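# Move three sand cores from mould onto plywood boards

## Task

Lift three sand cores out of the mould: the elongated core with the rounded nose, and both upright bladed cores sitting in the mould half on the robot's right. Set all three down on the plywood boards next to the mould and release them. The two remaining cores must still be upright in the mould afterwards.

## Robot and tools

Robot: two 6-joint arms, left_arm and right_arm, each with a two-finger gripper and a wrist camera (cam_left_wrist, cam_right_wrist, both 896x504). In every row and every per-joint list the joint order is waist, shoulder, elbow, wrist pitch, wrist yaw, wrist roll. Stated ranges in rad: waist -2.618 to 3.054, shoulder 0.000 to 3.142, elbow 0.000 to 3.142, wrist pitch -1.571 to 1.571, wrist yaw -1.571 to 1.571, wrist roll -2.094 to 2.094; the true end of each may differ by up to 0.059 rad.

Frames: the scene frame has its origin on the table surface halfway between the arms' nominal bases, +x pointing out over the table, +z up, and left_arm on the +y side (these are not image left/right). Calibrated bases: left_arm at (+0.031, +0.345, 0) m, quat_wxyz (+1.000, 0, 0, +0.008); right_arm at (+0.030, -0.335, 0) m, quat_wxyz (+1.000, 0, 0, -0.014). Reported hand positions, orientations and wrist-camera poses are in that arm's own base frame and may be a few cm off. The gripper's fingers point along its +z and close along its y; end_effector_position is the point between the pads, about 1 cm short of the tips.

execute_actions(actions, cameras): actions is a list of actions; each action is a table of up to 15 rows, one per 1/30 s step, and a short table repeats its final row to fill 15 steps. Every row is one flat list of 14 numbers in [-1, 1] for both arms together: left_arm's 6 joint values then its opening, then right_arm's 6 joint values then its opening. Joint values are offsets, not poses: each is measured from the Joint targets at the start of that action (not from the previous row), scaled so 1.0 equals 2.224 rad for waist, shoulder and elbow, and 8.485 rad for the three wrist joints. The opening is absolute: +1 fully open, -1 closed. An action asking a joint more than 0.059 rad beyond its range is rejected for both arms; a malformed action rejects the whole call. Images return only for an empty actions list or when cameras names them (["all"] for all, [] for none).

move(target, speed, blend, opening_speed, grip_force, blocking, cameras): target is one 14-number row laid out as above, or a list of up to 15 such rows. All joint values in every row are offsets from the current Joint targets (the same base for every row, not chained), same scale as above; openings are absolute. Joints move together along interpolated paths, so the gripper traces a curve, and nothing is avoided. speed: rad/s of the joint with most distance to cover, 0.01 to 12.57, default 0.5, one value or one per row. blend: corner rounding in rad per row; 0 stops at each. opening_speed: rate of the opening command per second on the -1..+1 scale, at least 0.2. grip_force: per-pad force cap in N, 10 to 50, one value or one per arm; it persists, and lower caps close more slowly. blocking=false returns early while the move continues. The result adds a move: line: done, off_target, moving, held or fault, plus limits=held if steps were withheld. Done does not prove contact or lack of it.

wait(seconds 0 to 10): lets time pass holding the last commands; a running move carries on. stop(): brakes a running move. zoom_image(camera, region): region [x0, y0, x1, y1] in pixels of that wrist camera's latest image, at most 504 by 504. finished_scene(scene): ends the current scene, given its number; irreversible, so call only once all three cores rest on the boards and the gripper has released them.

Result lines: Joint positions (rad, then finger-pad gap in m, 0.094 when fully open), Joint velocities (may read within noise), Joint targets (the base your next offsets count from), Tool commands, grip_measured (measured opening on the command scale), grip_effort_nm (averaged motor effort, negative closing; not pad force), Joint torques (noisy, offset, gravity included; joints 1-3 wrap at 28 N m). "joint sent to its limit" means a joint was clipped at its end; "joint command not followed" means the clearance check altered targets. MOTOR HOT appears near 75 C; OVER-TEMPERATURE FAULT folds that arm and disables it, so avoid long holds with a stretched arm or pushing toward unreachable poses.

Motion notes: joint speed is capped, and targets cannot lead measured angles by more than 0.339 rad (big joints) or 2.2 rad (wrist); a target placing the gripper over 200 mm from where it is gets scaled back. To hold one gripper unchanged, resend its current opening; 0 is a real command. To end pushing against something, command targets back past the measured positions.

Gripping: a firm grip reads about 3 mm narrower than the part; sand cores may crumble, so close slowly with opening_speed and perhaps a lower grip_force. Release by commanding an opening well above grip_measured.

Avoid: dropping cores or releasing them while moving, knocking the two cores that must stay, hitting the mould, table or camera stand hard, letting anything fall off the table, the two arms touching or one gripper closing on the other, and wrist-camera cables contacting objects. Loose objects may occasionally be nudged by outside disturbances.

Each tool is called as a command line: name --argument value for each argument, lists and objects as JSON in quotes; but a table of rows of numbers goes row by row, as --pt "numbers of a row", without its own name.

## Session

execute_actions --actions '[]'

Scene clock: 0.00 s.
left_arm: end_effector_position=(+0.3628, -0.0246, +0.2019) grip_measured=+1.000 grip_effort_nm=n/a end_effector_quat_wxyz=(+0.567, -0.059, +0.819, -0.064) | right_arm: end_effector_position=(+0.3464, +0.0128, +0.2780) grip_measured=+1.000 grip_effort_nm=n/a end_effector_quat_wxyz=(+0.512, -0.227, +0.829, +0.002)
Joint positions: left_arm=[-0.096 1.023 0.565 0.102 -0.051 -0.204 0.094] | right_arm=[-0.157 1.051 1.019 -0.506 -0.374 -0.477 0.094]
Joint velocities: within noise
Joint torques (N m): no reading
Heat: left arm: 34 °C; right arm: 36 °C.
Joint targets: left_arm=[-0.096 1.015 0.574 0.108 -0.052 -0.203] | right_arm=[-0.157 1.043 1.031 -0.504 -0.378 -0.476]
Tool commands: left_gripper/opening=+1.0 right_gripper/opening=+1.0

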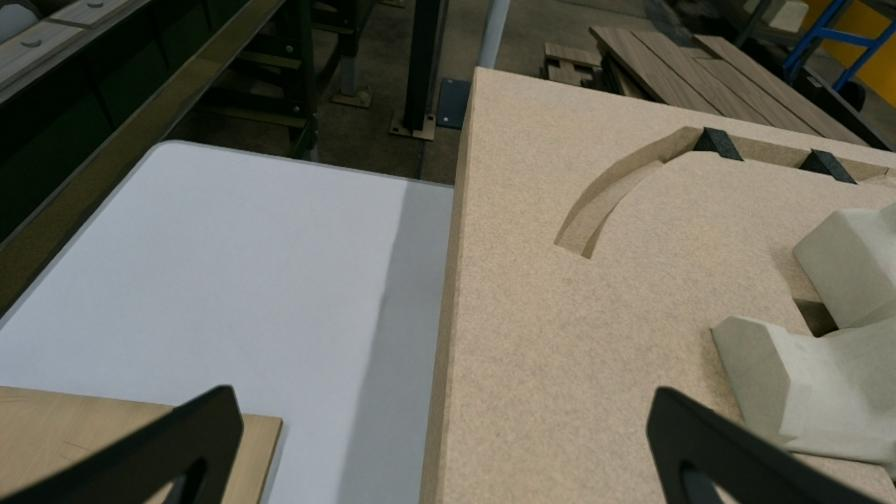

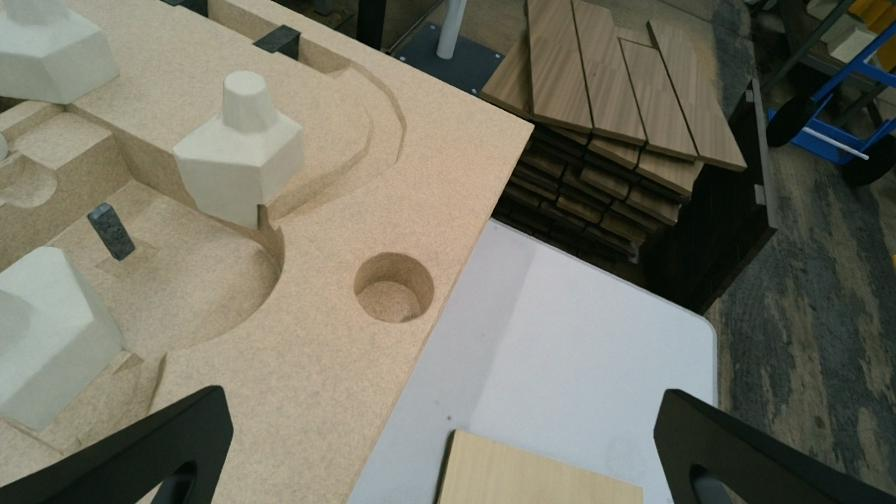

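move --target '[-0.1367,0.1281,0.4613,-0.1777,0.0061,0.0239,1,0.2504,0.1156,0.2558,-0.1056,0.0445,0.0561,1]' --speed 0.8 --cameras '["all"]'

Scene clock: 24.27 s.
left_arm: end_effector_position=(+0.2572, -0.1041, +0.2748) grip_measured=+1.000 grip_effort_nm=0.03 end_effector_quat_wxyz=(+0.226, +0.186, +0.955, -0.042) | right_arm: end_effector_position=(+0.2566, +0.1090, +0.2729) grip_measured=+1.000 grip_effort_nm=0.03 end_effector_quat_wxyz=(+0.224, -0.195, +0.954, +0.047)
Joint positions: left_arm=[-0.393 1.292 1.578 -1.393 -0.007 -0.006 0.094] | right_arm=[0.394 1.294 1.571 -1.386 -0.006 -0.008 0.094]
Joint torques (N m): left_arm=[-0.42 -2.41 6.37 1.25 0.1 0.02] | right_arm=[0.51 -2.59 7.35 0.69 0.03 0.04]
Heat: left arm: 36 °C; right arm: 38 °C.
Joint targets: left_arm=[-0.400 1.300 1.600 -1.400 0.000 0.000] | right_arm=[0.400 1.301 1.600 -1.401 0.000 0.000]
move: done

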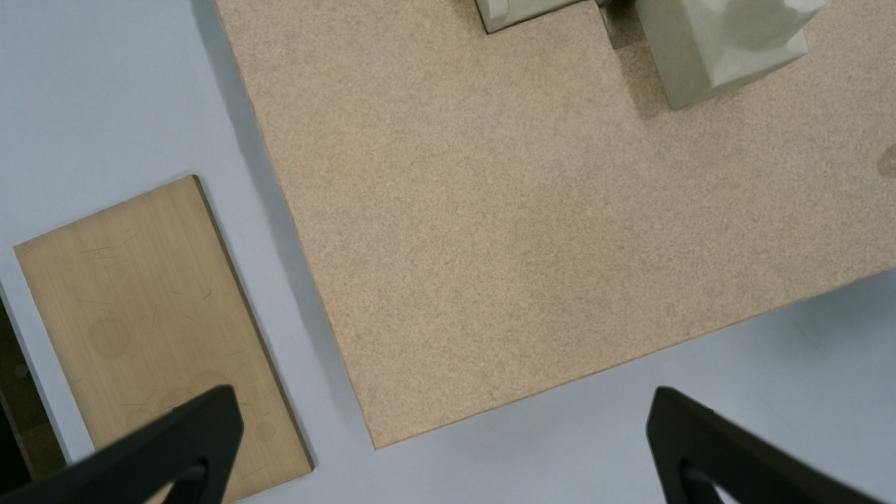

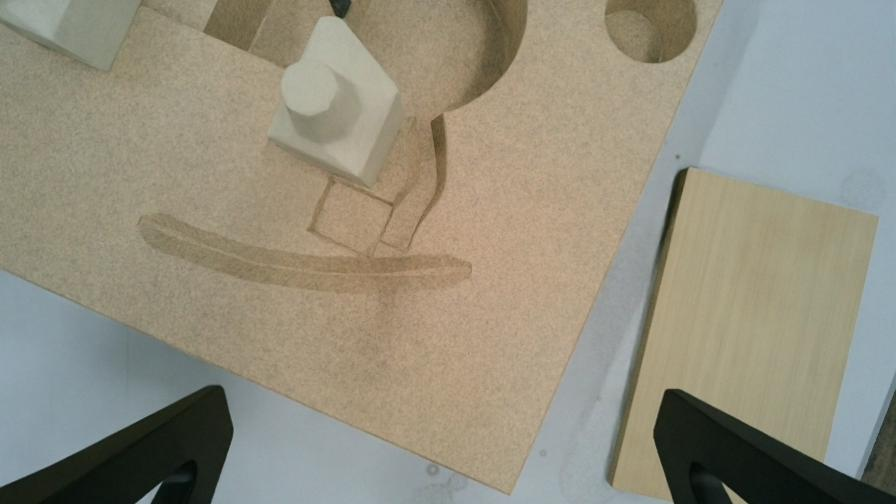

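move --target '[0,0.1349,0.0899,0.0118,0,0,1,0,0.1349,0.0899,0.0118,0,0,1]' --speed 0.8 --cameras '["all"]'

move --target '[0,0.0899,0,0.0118,0,0,1,0,0.0899,0,0.0118,0,0,1]' --speed 0.8 --cameras '["all"]'

Scene clock: 33.57 s.
left_arm: end_effector_position=(+0.3372, -0.1372, +0.2573) grip_measured=+1.000 grip_effort_nm=0.03 end_effector_quat_wxyz=(+0.212, +0.187, +0.958, -0.040) | right_arm: end_effector_position=(+0.3339, +0.1411, +0.2544) grip_measured=+1.000 grip_effort_nm=0.03 end_effector_quat_wxyz=(+0.205, -0.196, +0.958, +0.043)
Joint positions: left_arm=[-0.393 1.6 1.776 -1.311 -0.007 -0.006 0.094] | right_arm=[0.394 1.603 1.772 -1.317 -0.006 -0.008 0.094]
Joint torques (N m): left_arm=[-0.44 -5.78 6.76 1.37 0.11 -0.01] | right_arm=[0.53 -5.97 7.53 0.93 0.05 0.05]
Heat: left arm: 36 °C; right arm: 37 °C.
Joint targets: left_arm=[-0.400 1.600 1.800 -1.300 0.000 0.000] | right_arm=[0.400 1.600 1.800 -1.301 0.000 0.000]
move: done

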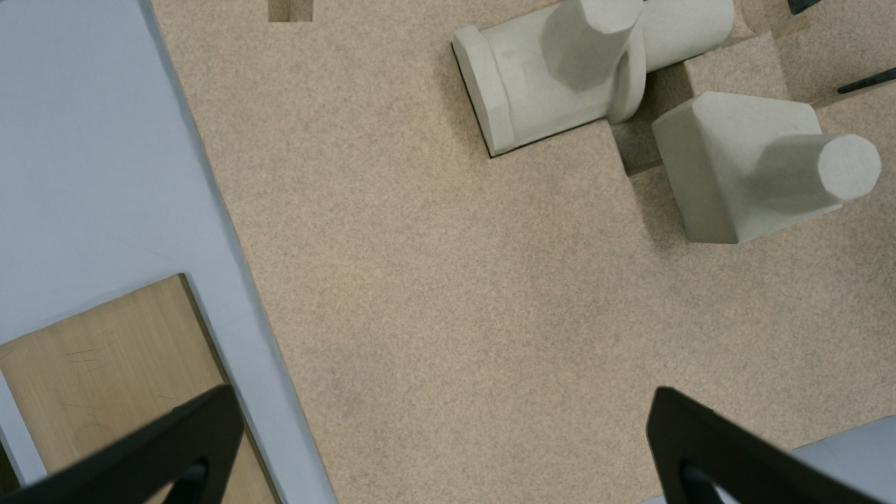

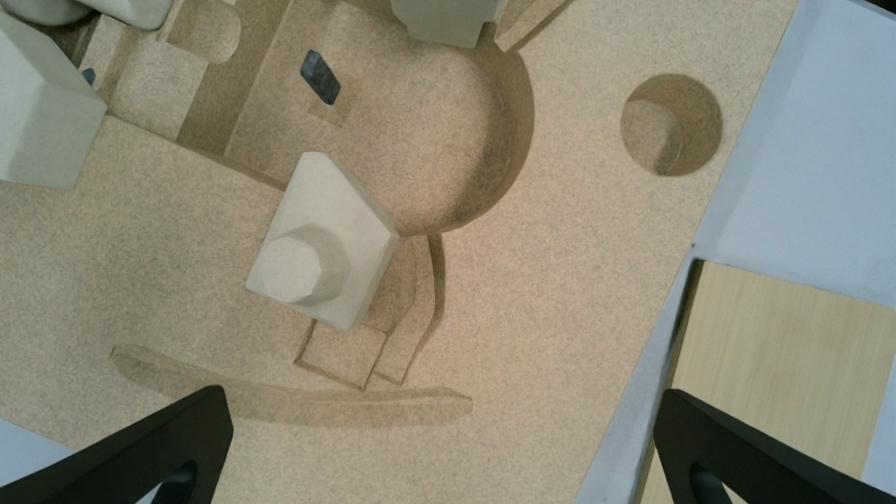

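Scene clock: 34.60 s.
left_arm: end_effector_position=(+0.3802, -0.1550, +0.1951) grip_measured=+1.000 grip_effort_nm=0.03 end_effector_quat_wxyz=(+0.167, +0.189, +0.967, -0.030) | right_arm: end_effector_position=(+0.3767, +0.1588, +0.1925) grip_measured=+1.000 grip_effort_nm=0.03 end_effector_quat_wxyz=(+0.160, -0.197, +0.967, +0.034)
Joint positions: left_arm=[-0.393 1.804 1.788 -1.214 -0.007 -0.006 0.094] | right_arm=[0.394 1.807 1.784 -1.219 -0.006 -0.008 0.094]
Joint torques (N m): left_arm=[-0.59 -8.02 5.96 1.26 0.11 0.01] | right_arm=[0.49 -8.2 6.69 0.81 0.05 0.05]
Heat: left arm: 36 °C; right arm: 37 °C.
Joint targets: left_arm=[-0.400 1.800 1.800 -1.200 0.000 0.000] | right_arm=[0.400 1.801 1.800 -1.200 0.000 0.000]
move: done

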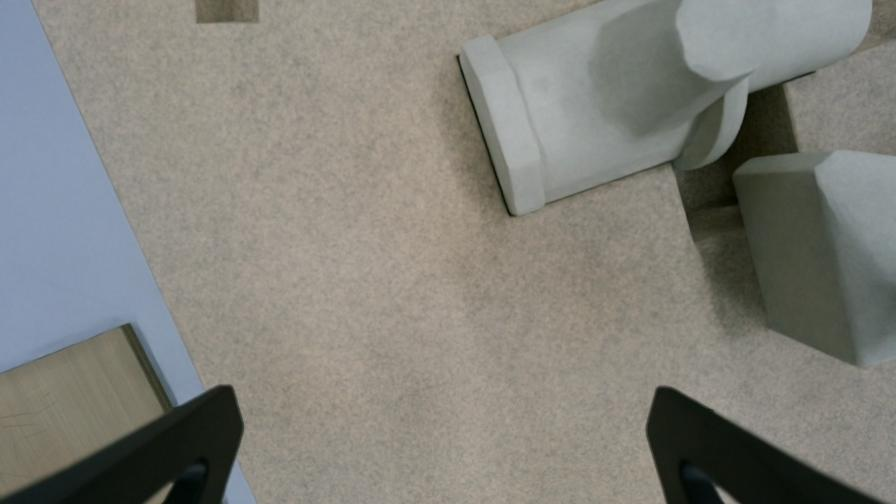

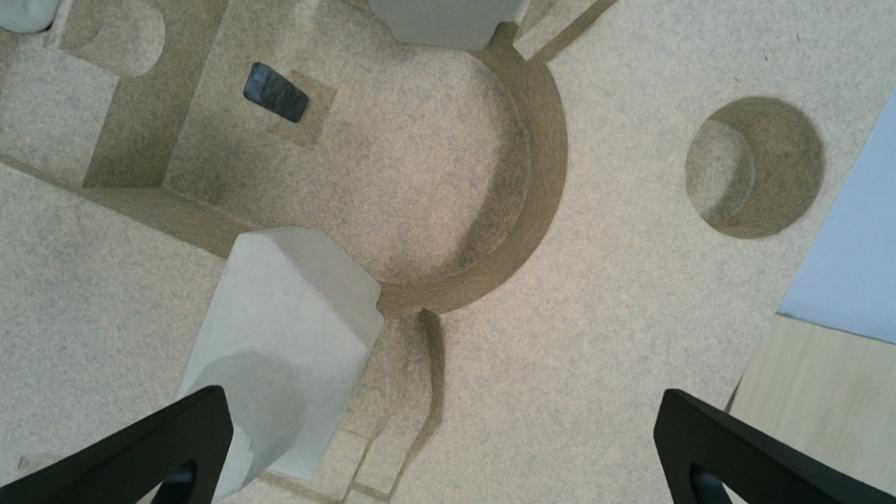

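move --target '[0.045,-0.2248,-0.045,0.0354,0,0,1,-0.045,-0.2248,-0.045,0.0354,0,0,1]' --speed 0.8 --cameras '["all"]'

Scene clock: 39.07 s.
left_arm: end_effector_position=(+0.3519, -0.1097, +0.4043) grip_measured=+1.000 grip_effort_nm=0.03 end_effector_quat_wxyz=(+0.502, +0.128, +0.852, -0.077) | right_arm: end_effector_position=(+0.3503, +0.1126, +0.4030) grip_measured=+1.000 grip_effort_nm=0.03 end_effector_quat_wxyz=(+0.500, -0.136, +0.852, +0.077)
Joint positions: left_arm=[-0.308 1.297 1.707 -0.915 -0.005 -0.006 0.094] | right_arm=[0.306 1.297 1.708 -0.921 -0.004 -0.008 0.094]
Joint torques (N m): left_arm=[0.65 -2.99 4.07 2.26 0.1 0.02] | right_arm=[-0.55 -3.03 4.71 1.64 0.02 0.05]
Heat: left arm: 36 °C; right arm: 37 °C.
Joint targets: left_arm=[-0.300 1.300 1.700 -0.899 0.000 0.000] | right_arm=[0.300 1.300 1.700 -0.900 -0.001 0.000]
move: done

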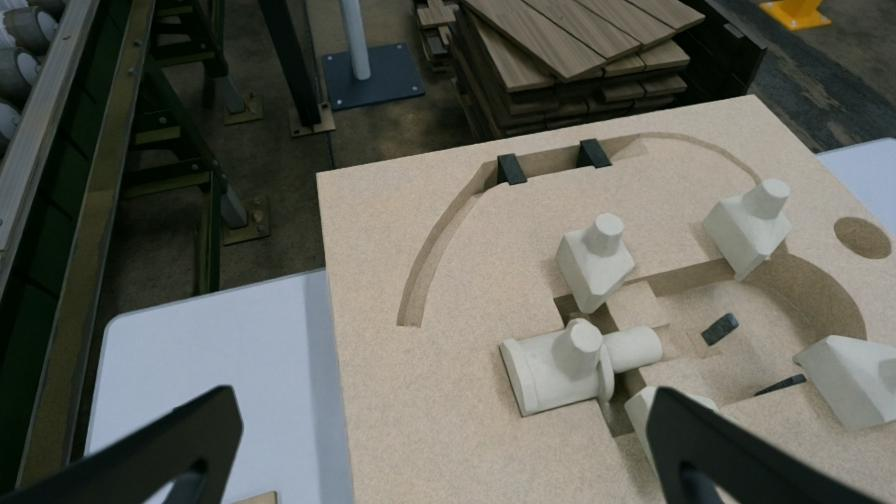

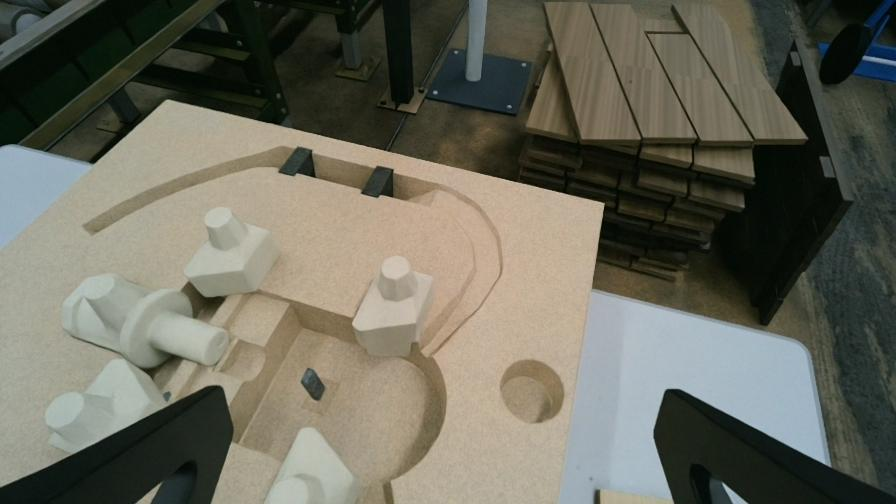

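zoom_image --camera "cam_right_wrist" --region '[40, 180, 460, 460]'

zoom_image --camera "cam_left_wrist" --region '[480, 160, 896, 440]'

Scaled by 1.200.

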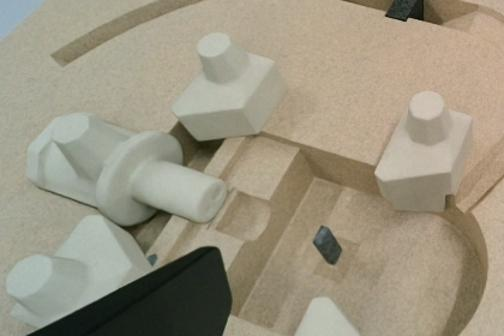

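Scaled by 1.212.

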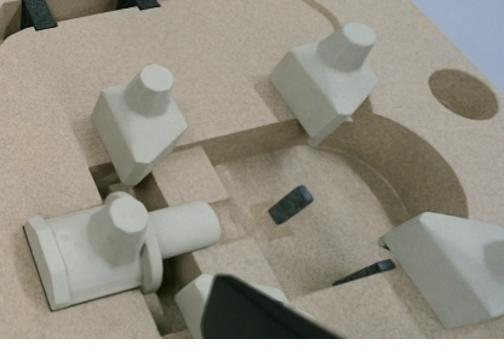

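move --target '[-0.1048,0.286,0.1115,-0.0133,0,0,1,0,0,0,0,0,0,1]' --speed 0.7 --cameras '["cam_left_wrist"]'

Scene clock: 103.57 s.
left_arm: end_effector_position=(+0.4233, -0.2471, +0.2085) grip_measured=+1.000 grip_effort_nm=0.03 end_effector_quat_wxyz=(+0.261, +0.250, +0.930, -0.070) | right_arm: end_effector_position=(+0.3503, +0.1126, +0.4030) grip_measured=+1.000 grip_effort_nm=0.03 end_effector_quat_wxyz=(+0.500, -0.136, +0.852, +0.077)
Joint positions: left_arm=[-0.531 1.935 1.923 -1.011 -0.003 -0.006 0.094] | right_arm=[0.306 1.297 1.708 -0.921 -0.004 -0.008 0.094]
Joint torques (N m): left_arm=[-0.05 -8.8 7.34 1.43 0.05 0] | right_arm=[-0.57 -3.02 4.68 1.64 0.03 0.06]
Heat: left arm: 42 °C; right arm: 43 °C.
Joint targets: left_arm=[-0.533 1.936 1.948 -1.012 0.000 0.000] | right_arm=[0.300 1.300 1.700 -0.900 -0.001 0.000]
move: done
Images, in order (width x height): cam_left_wrist 896x504.

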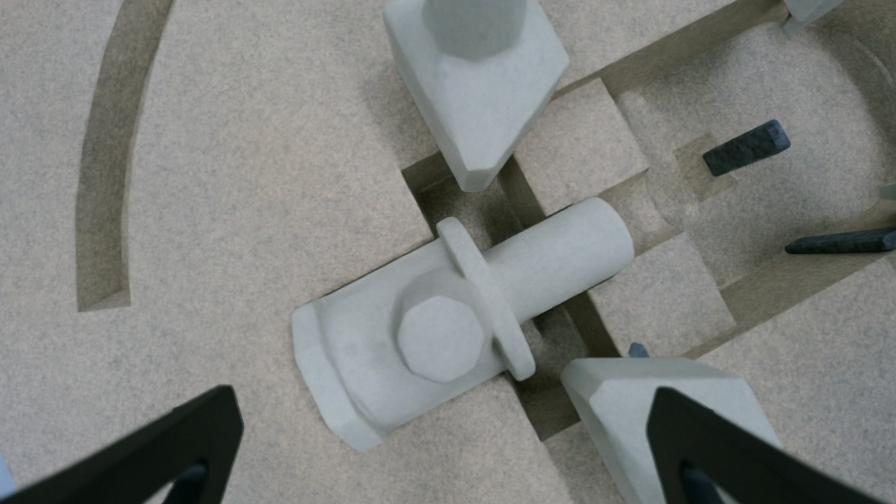

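move --target '[0,-0.2671,-0.5117,0.1428,0,0,1,0,0,0,0,0,0,1]' --speed 0.7 --cameras '["cam_left_wrist"]'

Scene clock: 135.37 s.
left_arm: end_effector_position=(+0.3803, -0.2218, +0.2050) grip_measured=+1.000 grip_effort_nm=0.04 end_effector_quat_wxyz=(+0.539, +0.215, +0.801, -0.147) | right_arm: end_effector_position=(+0.3503, +0.1126, +0.4030) grip_measured=+1.000 grip_effort_nm=0.03 end_effector_quat_wxyz=(+0.500, -0.136, +0.852, +0.077)
Joint positions: left_arm=[-0.531 1.373 0.818 0.171 -0.003 -0.006 0.094] | right_arm=[0.306 1.297 1.708 -0.921 -0.004 -0.008 0.094]
Joint torques (N m): left_arm=[-0.08 -7.16 5.07 2.48 0.06 0] | right_arm=[-0.58 -3.04 4.68 1.64 0.02 0.05]
Heat: left arm: 38 °C; right arm: 43 °C.
Joint targets: left_arm=[-0.533 1.342 0.810 0.199 0.000 0.000] | right_arm=[0.300 1.300 1.700 -0.900 -0.001 0.000]
move: done
Images, in order (width x height): cam_left_wrist 896x504.

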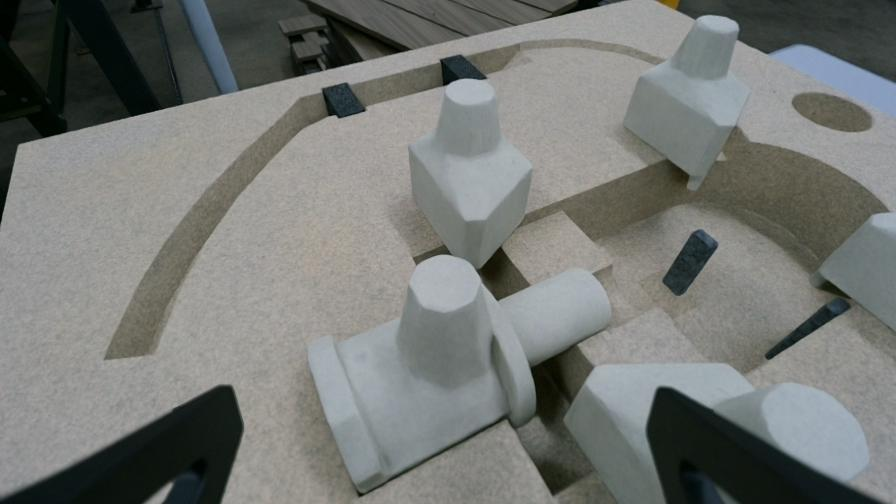

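move --pt "0.2001 0.116 0.3103 -0.1413 0.0471 0.0943 1 0 0 0 0 0 0 1" --pt "0.2001 0.4573 0.7073 -0.2055 0.1024 0.1806 1 0 0 0 0 0 0 1" --speed 0.8 --blend '[0.1,0]' --cameras '["all"]'

Scene clock: 174.97 s.
left_arm: end_effector_position=(+0.4442, -0.1745, +0.1812) grip_measured=+1.000 grip_effort_nm=0.03 end_effector_quat_wxyz=(+0.284, +0.667, +0.625, -0.290) | right_arm: end_effector_position=(+0.3503, +0.1126, +0.4030) grip_measured=+1.000 grip_effort_nm=0.03 end_effector_quat_wxyz=(+0.500, -0.136, +0.852, +0.077)
Joint positions: left_arm=[-0.093 2.342 2.361 -1.533 0.834 1.518 0.094] | right_arm=[0.306 1.297 1.708 -0.921 -0.004 -0.008 0.094]
Joint torques (N m): left_arm=[0.38 -10.02 6.37 0.44 0.9 0.1] | right_arm=[-0.57 -3.03 4.7 1.65 0.03 0.05]
Heat: left arm: 40 °C; right arm: 44 °C.
Joint targets: left_arm=[-0.088 2.359 2.383 -1.544 0.869 1.532] | right_arm=[0.300 1.300 1.700 -0.900 -0.001 0.000]
move: done

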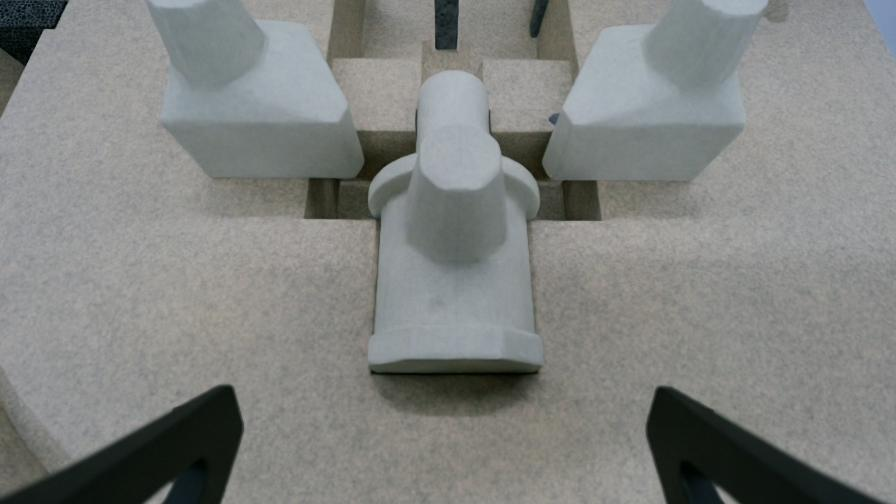

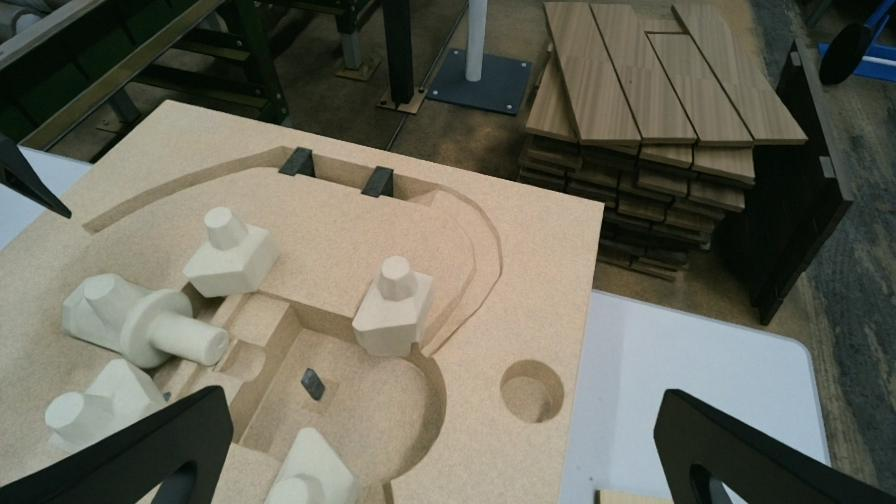

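move --target '[-0.0737,-0.0198,-0.1039,0.0414,0.0017,-0.0282,1,0,0,0,0,0,0,1]' --speed 0.3 --cameras '["all"]'

Scene clock: 181.70 s.
left_arm: end_effector_position=(+0.4422, -0.2510, +0.1362) grip_measured=+1.000 grip_effort_nm=0.03 end_effector_quat_wxyz=(+0.277, +0.659, +0.625, -0.314) | right_arm: end_effector_position=(+0.3503, +0.1126, +0.4030) grip_measured=+1.000 grip_effort_nm=0.03 end_effector_quat_wxyz=(+0.500, -0.136, +0.852, +0.077)
Joint positions: left_arm=[-0.249 2.342 2.16 -1.204 0.849 1.293 0.094] | right_arm=[0.306 1.297 1.708 -0.921 -0.004 -0.008 0.094]
Joint torques (N m): left_arm=[-0.14 -13.53 4.19 0.89 0.88 -0.06] | right_arm=[-0.53 -3.03 4.67 1.64 0.02 0.05]
Heat: left arm: 38 °C; right arm: 45 °C.
Joint targets: left_arm=[-0.252 2.315 2.152 -1.193 0.883 1.293] | right_arm=[0.300 1.300 1.700 -0.900 -0.001 0.000]
move: done

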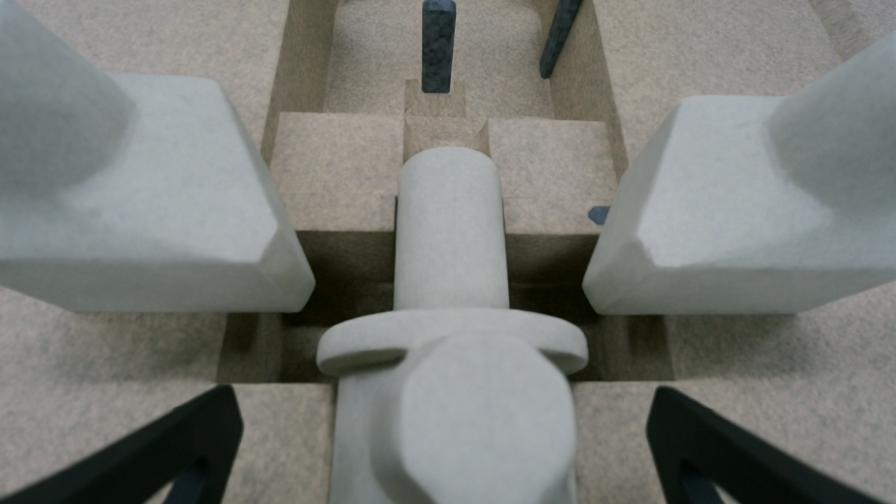

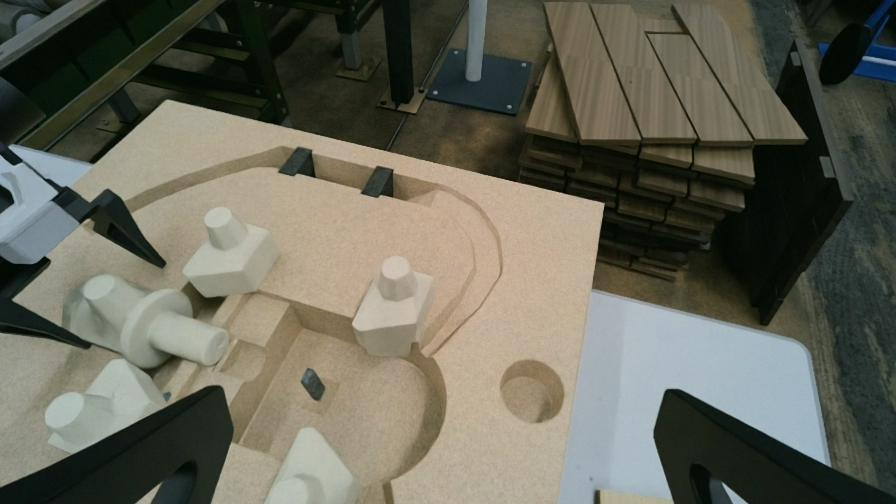

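move --target '[-0.004,-0.0183,-0.0098,-0.0022,0,0,1,0,0,0,0,0,0,1]' --speed 0.3 --cameras '["cam_left_wrist"]'

Scene clock: 189.33 s.
left_arm: end_effector_position=(+0.4371, -0.2519, +0.1386) grip_measured=+1.000 grip_effort_nm=0.03 end_effector_quat_wxyz=(+0.275, +0.660, +0.624, -0.316) | right_arm: end_effector_position=(+0.3503, +0.1126, +0.4030) grip_measured=+1.000 grip_effort_nm=0.03 end_effector_quat_wxyz=(+0.500, -0.136, +0.852, +0.077)
Joint positions: left_arm=[-0.253 2.324 2.138 -1.204 0.85 1.292 0.094] | right_arm=[0.306 1.297 1.708 -0.921 -0.004 -0.008 0.094]
Joint torques (N m): left_arm=[-0.57 -14.95 4.1 0.68 0.89 -0.06] | right_arm=[-0.58 -3.03 4.7 1.64 0.03 0.05]
Heat: left arm: 37 °C; right arm: 45 °C.
Joint targets: left_arm=[-0.260 2.275 2.130 -1.211 0.883 1.293] | right_arm=[0.300 1.300 1.700 -0.900 -0.001 0.000]
move: off_target (left_arm); left_arm: the shoulder is farthest, 0.050 rad from its target
Images, in order (width x height): cam_left_wrist 896x504.

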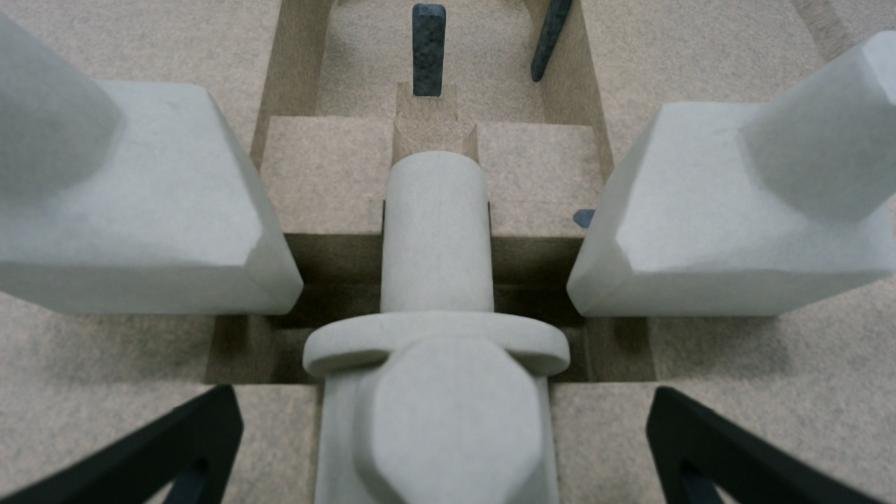

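move --target '[0,0,0,0,0,0,-0.75,0,0,0,0,0,0,1]' --opening_speed 0.5 --grip_force 25 --cameras '["all"]'

Scene clock: 196.57 s.
left_arm: end_effector_position=(+0.4372, -0.2520, +0.1387) grip_measured=-0.146 grip_effort_nm=-0.48 end_effector_quat_wxyz=(+0.275, +0.660, +0.624, -0.316) | right_arm: end_effector_position=(+0.3503, +0.1126, +0.4030) grip_measured=+1.000 grip_effort_nm=0.03 end_effector_quat_wxyz=(+0.500, -0.136, +0.852, +0.077)
Joint positions: left_arm=[-0.253 2.324 2.138 -1.203 0.85 1.291 0.04] | right_arm=[0.306 1.297 1.708 -0.921 -0.004 -0.008 0.094]
Joint torques (N m): left_arm=[-0.53 -15.08 4.14 0.66 0.89 -0.04] | right_arm=[-0.57 -3.03 4.68 1.63 0.03 0.05]
Heat: left arm: 40 °C; right arm: 45 °C.
Joint targets: left_arm=[-0.260 2.275 2.130 -1.212 0.883 1.293] | right_arm=[0.300 1.300 1.700 -0.900 -0.001 0.000]
grip_force (N): 25, 25
move: off_target (left_arm); left_arm: the shoulder is farthest, 0.049 rad from its target

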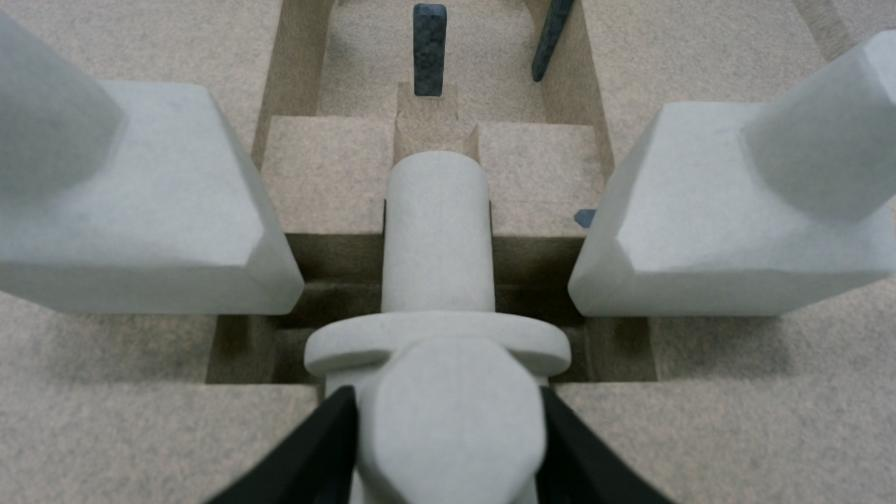

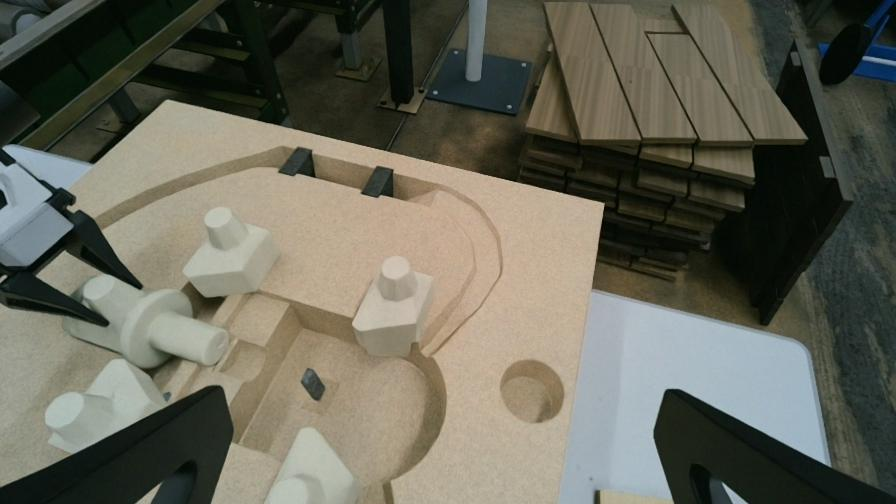

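move --target '[0,0.0135,0.1016,-0.0222,0,0,-0.75,0,0,0,0,0,0,1]' --speed 0.15 --cameras '["all"]'

Scene clock: 207.37 s.
left_arm: end_effector_position=(+0.4335, -0.2453, +0.1734) grip_measured=-0.149 grip_effort_nm=-0.53 end_effector_quat_wxyz=(+0.261, +0.668, +0.633, -0.290) | right_arm: end_effector_position=(+0.3503, +0.1126, +0.4030) grip_measured=+1.000 grip_effort_nm=0.03 end_effector_quat_wxyz=(+0.500, -0.136, +0.852, +0.077)
Joint positions: left_arm=[-0.258 2.324 2.31 -1.376 0.786 1.291 0.04] | right_arm=[0.306 1.297 1.708 -0.921 -0.004 -0.008 0.094]
Joint torques (N m): left_arm=[-0.17 -12.6 8.64 0.52 1.63 -0.03] | right_arm=[-0.57 -3.03 4.67 1.64 0.02 0.04]
Heat: left arm: 46 °C; right arm: 45 °C.
Joint targets: left_arm=[-0.261 2.305 2.356 -1.400 0.883 1.293] | right_arm=[0.300 1.300 1.700 -0.900 -0.001 0.000]
grip_force (N): 25, 25
move: off_target (left_arm); left_arm: the wrist yaw is farthest, 0.097 rad from its target

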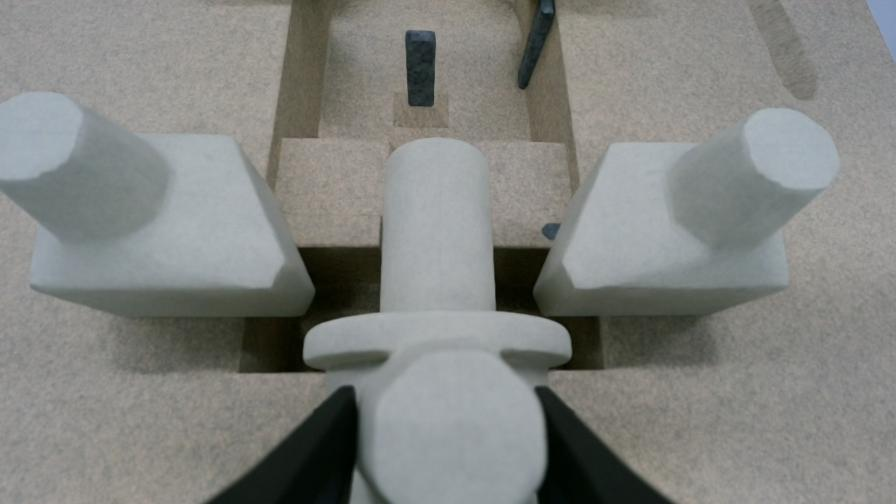

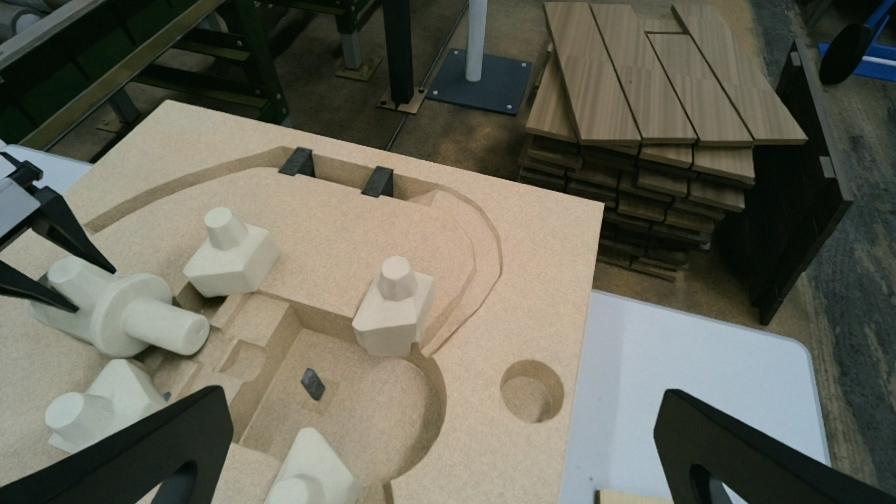

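move --target '[0,0.034,0.112,-0.0192,0.006,0,-0.75,0,0,0,0,0,0,1]' --speed 0.15 --cameras '["all"]'

Scene clock: 223.20 s.
left_arm: end_effector_position=(+0.4279, -0.2469, +0.2102) grip_measured=-0.149 grip_effort_nm=-0.54 end_effector_quat_wxyz=(+0.264, +0.665, +0.630, -0.301) | right_arm: end_effector_position=(+0.3503, +0.1126, +0.4030) grip_measured=+1.000 grip_effort_nm=0.03 end_effector_quat_wxyz=(+0.500, -0.136, +0.852, +0.077)
Joint positions: left_arm=[-0.258 2.384 2.559 -1.569 0.81 1.291 0.04] | right_arm=[0.306 1.297 1.708 -0.921 -0.004 -0.008 0.094]
Joint torques (N m): left_arm=[-0.2 -11.44 8.24 0.82 1.93 -0.02] | right_arm=[-0.58 -3.02 4.71 1.64 0.03 0.05]
Heat: left arm: 47 °C; right arm: 45 °C.
Joint targets: left_arm=[-0.261 2.380 2.605 -1.563 0.934 1.293] | right_arm=[0.300 1.300 1.700 -0.900 -0.001 0.000]
grip_force (N): 25, 25
move: off_target (left_arm); left_arm: the wrist yaw is farthest, 0.124 rad from its target

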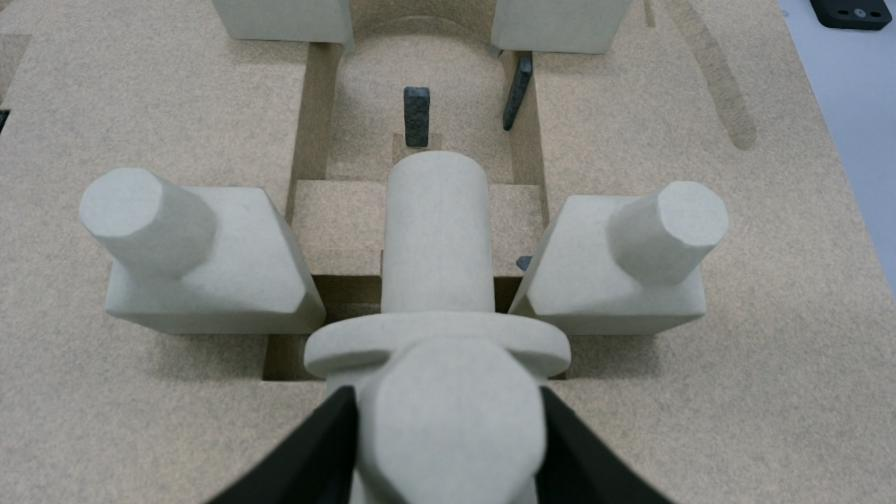

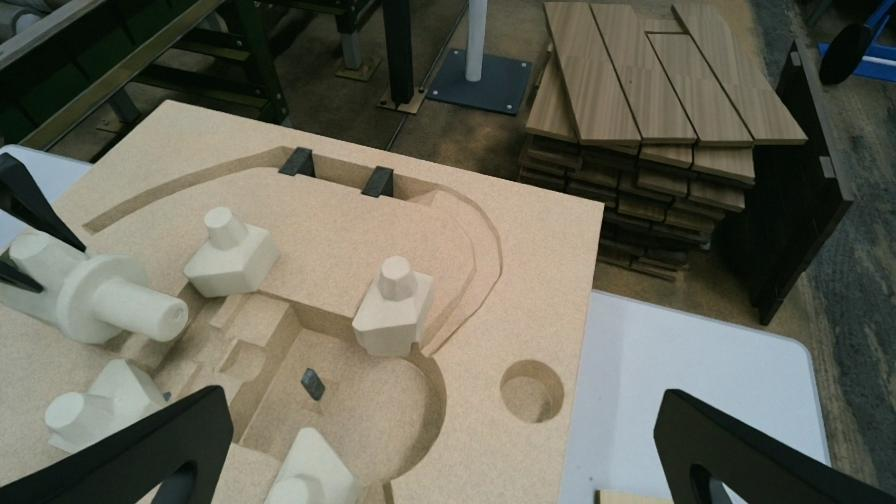

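move --pt "0.1174 -0.2158 -0.2361 0.031 -0.0417 -0.0581 -0.75 0 0 0 0 0 0 1" --pt "0.2747 -0.6673 -0.8004 0.1111 -0.1101 -0.1524 -0.75 0 0 0 0 0 0 1" --speed 0.4 --blend '[0.15,0]' --cameras '["all"]'

Scene clock: 235.63 s.
left_arm: end_effector_position=(+0.2599, +0.0928, +0.1664) grip_measured=-0.149 grip_effort_nm=-0.53 end_effector_quat_wxyz=(+0.338, -0.157, +0.926, +0.056) | right_arm: end_effector_position=(+0.3503, +0.1126, +0.4030) grip_measured=+1.000 grip_effort_nm=0.03 end_effector_quat_wxyz=(+0.500, -0.136, +0.852, +0.077)
Joint positions: left_arm=[0.344 0.939 0.805 -0.738 0.007 0.007 0.04] | right_arm=[0.306 1.297 1.708 -0.921 -0.004 -0.008 0.094]
Joint torques (N m): left_arm=[0.58 -4.51 7.15 2.97 -0.05 -0.13] | right_arm=[-0.55 -3.04 4.68 1.64 0.03 0.04]
Heat: left arm: 45 °C; right arm: 46 °C.
Joint targets: left_arm=[0.351 0.896 0.825 -0.620 0.000 0.000] | right_arm=[0.300 1.300 1.700 -0.900 -0.001 0.000]
grip_force (N): 25, 25
move: off_target (left_arm); left_arm: the wrist pitch is farthest, 0.118 rad from its target

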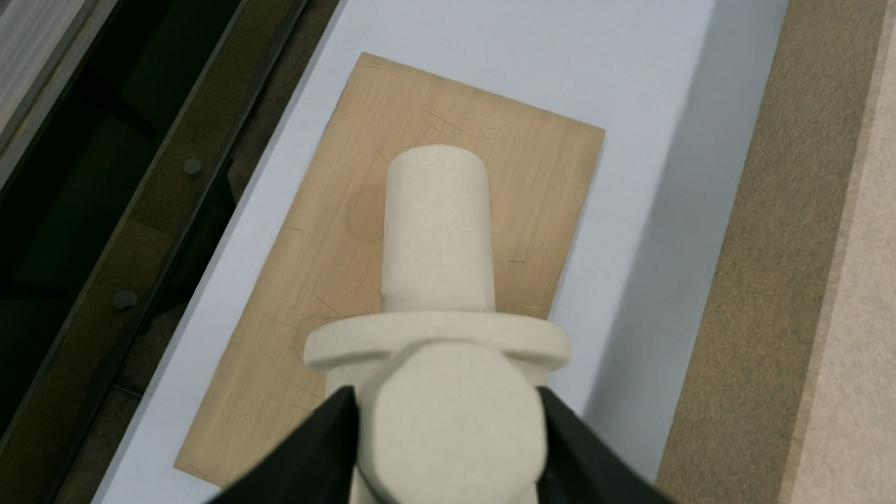

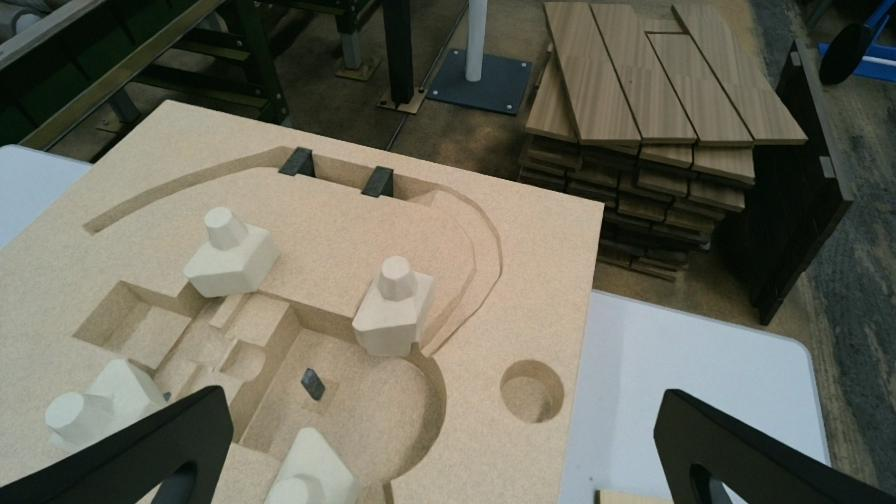

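move --target '[0,-0.0526,-0.1704,0.0503,0,0,-0.75,0,0,0,0,0,0,1]' --speed 0.25 --cameras '["all"]'

Scene clock: 243.97 s.
left_arm: end_effector_position=(+0.2596, +0.0929, +0.1064) grip_measured=-0.149 grip_effort_nm=-0.54 end_effector_quat_wxyz=(+0.403, -0.153, +0.900, +0.068) | right_arm: end_effector_position=(+0.3503, +0.1126, +0.4030) grip_measured=+1.000 grip_effort_nm=0.03 end_effector_quat_wxyz=(+0.500, -0.136, +0.852, +0.077)
Joint positions: left_arm=[0.344 0.818 0.427 -0.338 0.006 0.004 0.04] | right_arm=[0.306 1.297 1.708 -0.921 -0.004 -0.008 0.094]
Joint torques (N m): left_arm=[0.54 -3.59 7.17 3.44 -0.04 -0.1] | right_arm=[-0.57 -3.02 4.68 1.63 0.03 0.06]
Heat: left arm: 42 °C; right arm: 46 °C.
Joint targets: left_arm=[0.350 0.779 0.446 -0.193 0.000 0.000] | right_arm=[0.300 1.300 1.700 -0.900 -0.001 0.000]
grip_force (N): 25, 25
move: off_target (left_arm); left_arm: the wrist pitch is farthest, 0.145 rad from its target

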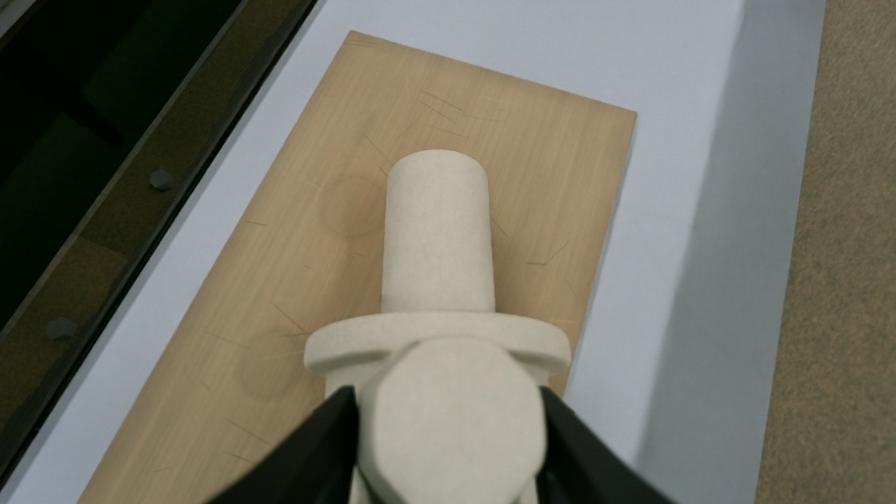

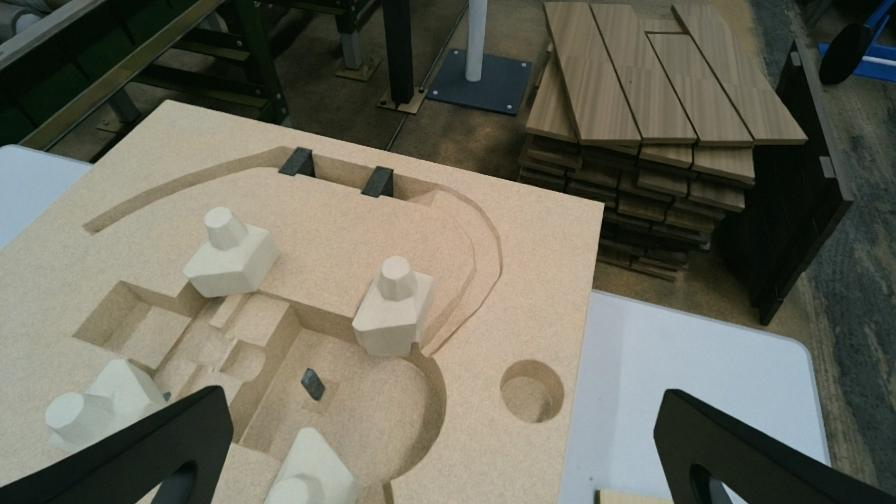

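move --target '[0,0.0041,-0.0169,0.0068,0,0,-0.75,0,0,0,0,0,0,1]' --speed 0.1

move --target '[0,0.0041,-0.0169,0.0055,0,0,-0.75,0,0,0,0,0,0,1]' --speed 0.1 --cameras '["all"]'

Scene clock: 250.07 s.
left_arm: end_effector_position=(+0.2641, +0.0945, +0.1055) grip_measured=-0.149 grip_effort_nm=-0.54 end_effector_quat_wxyz=(+0.420, -0.152, +0.892, +0.071) | right_arm: end_effector_position=(+0.3503, +0.1126, +0.4030) grip_measured=+1.000 grip_effort_nm=0.03 end_effector_quat_wxyz=(+0.500, -0.136, +0.852, +0.077)
Joint positions: left_arm=[0.344 0.818 0.395 -0.268 0.006 0.003 0.04] | right_arm=[0.306 1.297 1.708 -0.921 -0.004 -0.008 0.094]
Joint torques (N m): left_arm=[0.51 -2.88 6.76 3.33 -0.05 -0.07] | right_arm=[-0.58 -3.03 4.7 1.64 0.03 0.05]
Heat: left arm: 44 °C; right arm: 46 °C.
Joint targets: left_arm=[0.350 0.788 0.408 -0.136 0.000 0.000] | right_arm=[0.300 1.300 1.700 -0.900 -0.001 0.000]
grip_force (N): 25, 25
move: off_target (left_arm); left_arm: the wrist pitch is farthest, 0.133 rad from its target

Scene clock: 250.90 s.
left_arm: end_effector_position=(+0.2681, +0.0959, +0.1053) grip_measured=-0.149 grip_effort_nm=-0.53 end_effector_quat_wxyz=(+0.436, -0.152, +0.884, +0.073) | right_arm: end_effector_position=(+0.3503, +0.1126, +0.4030) grip_measured=+1.000 grip_effort_nm=0.03 end_effector_quat_wxyz=(+0.500, -0.136, +0.852, +0.077)
Joint positions: left_arm=[0.344 0.818 0.364 -0.201 0.006 0 0.04] | right_arm=[0.306 1.297 1.708 -0.921 -0.004 -0.008 0.094]
Joint torques (N m): left_arm=[0.55 -2.28 6.08 3.16 -0.06 -0.06] | right_arm=[-0.55 -3.03 4.7 1.64 0.02 0.05]
Heat: left arm: 44 °C; right arm: 46 °C.
Joint targets: left_arm=[0.350 0.797 0.371 -0.089 0.000 0.000] | right_arm=[0.300 1.300 1.700 -0.900 -0.001 0.000]
grip_force (N): 25, 25
move: off_target (left_arm); left_arm: the wrist pitch is farthest, 0.112 rad from its target

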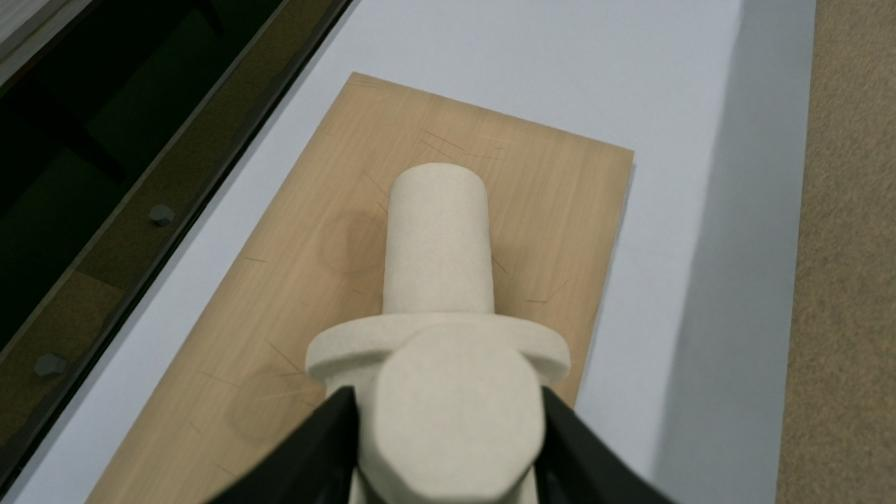

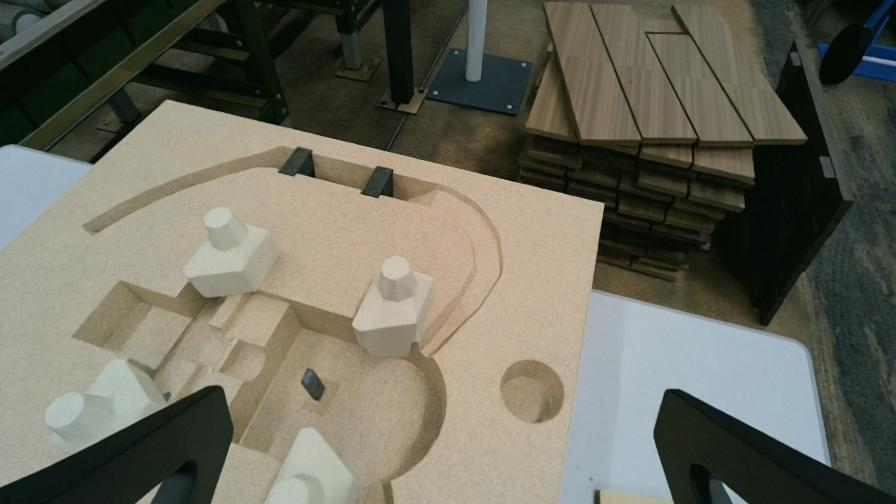

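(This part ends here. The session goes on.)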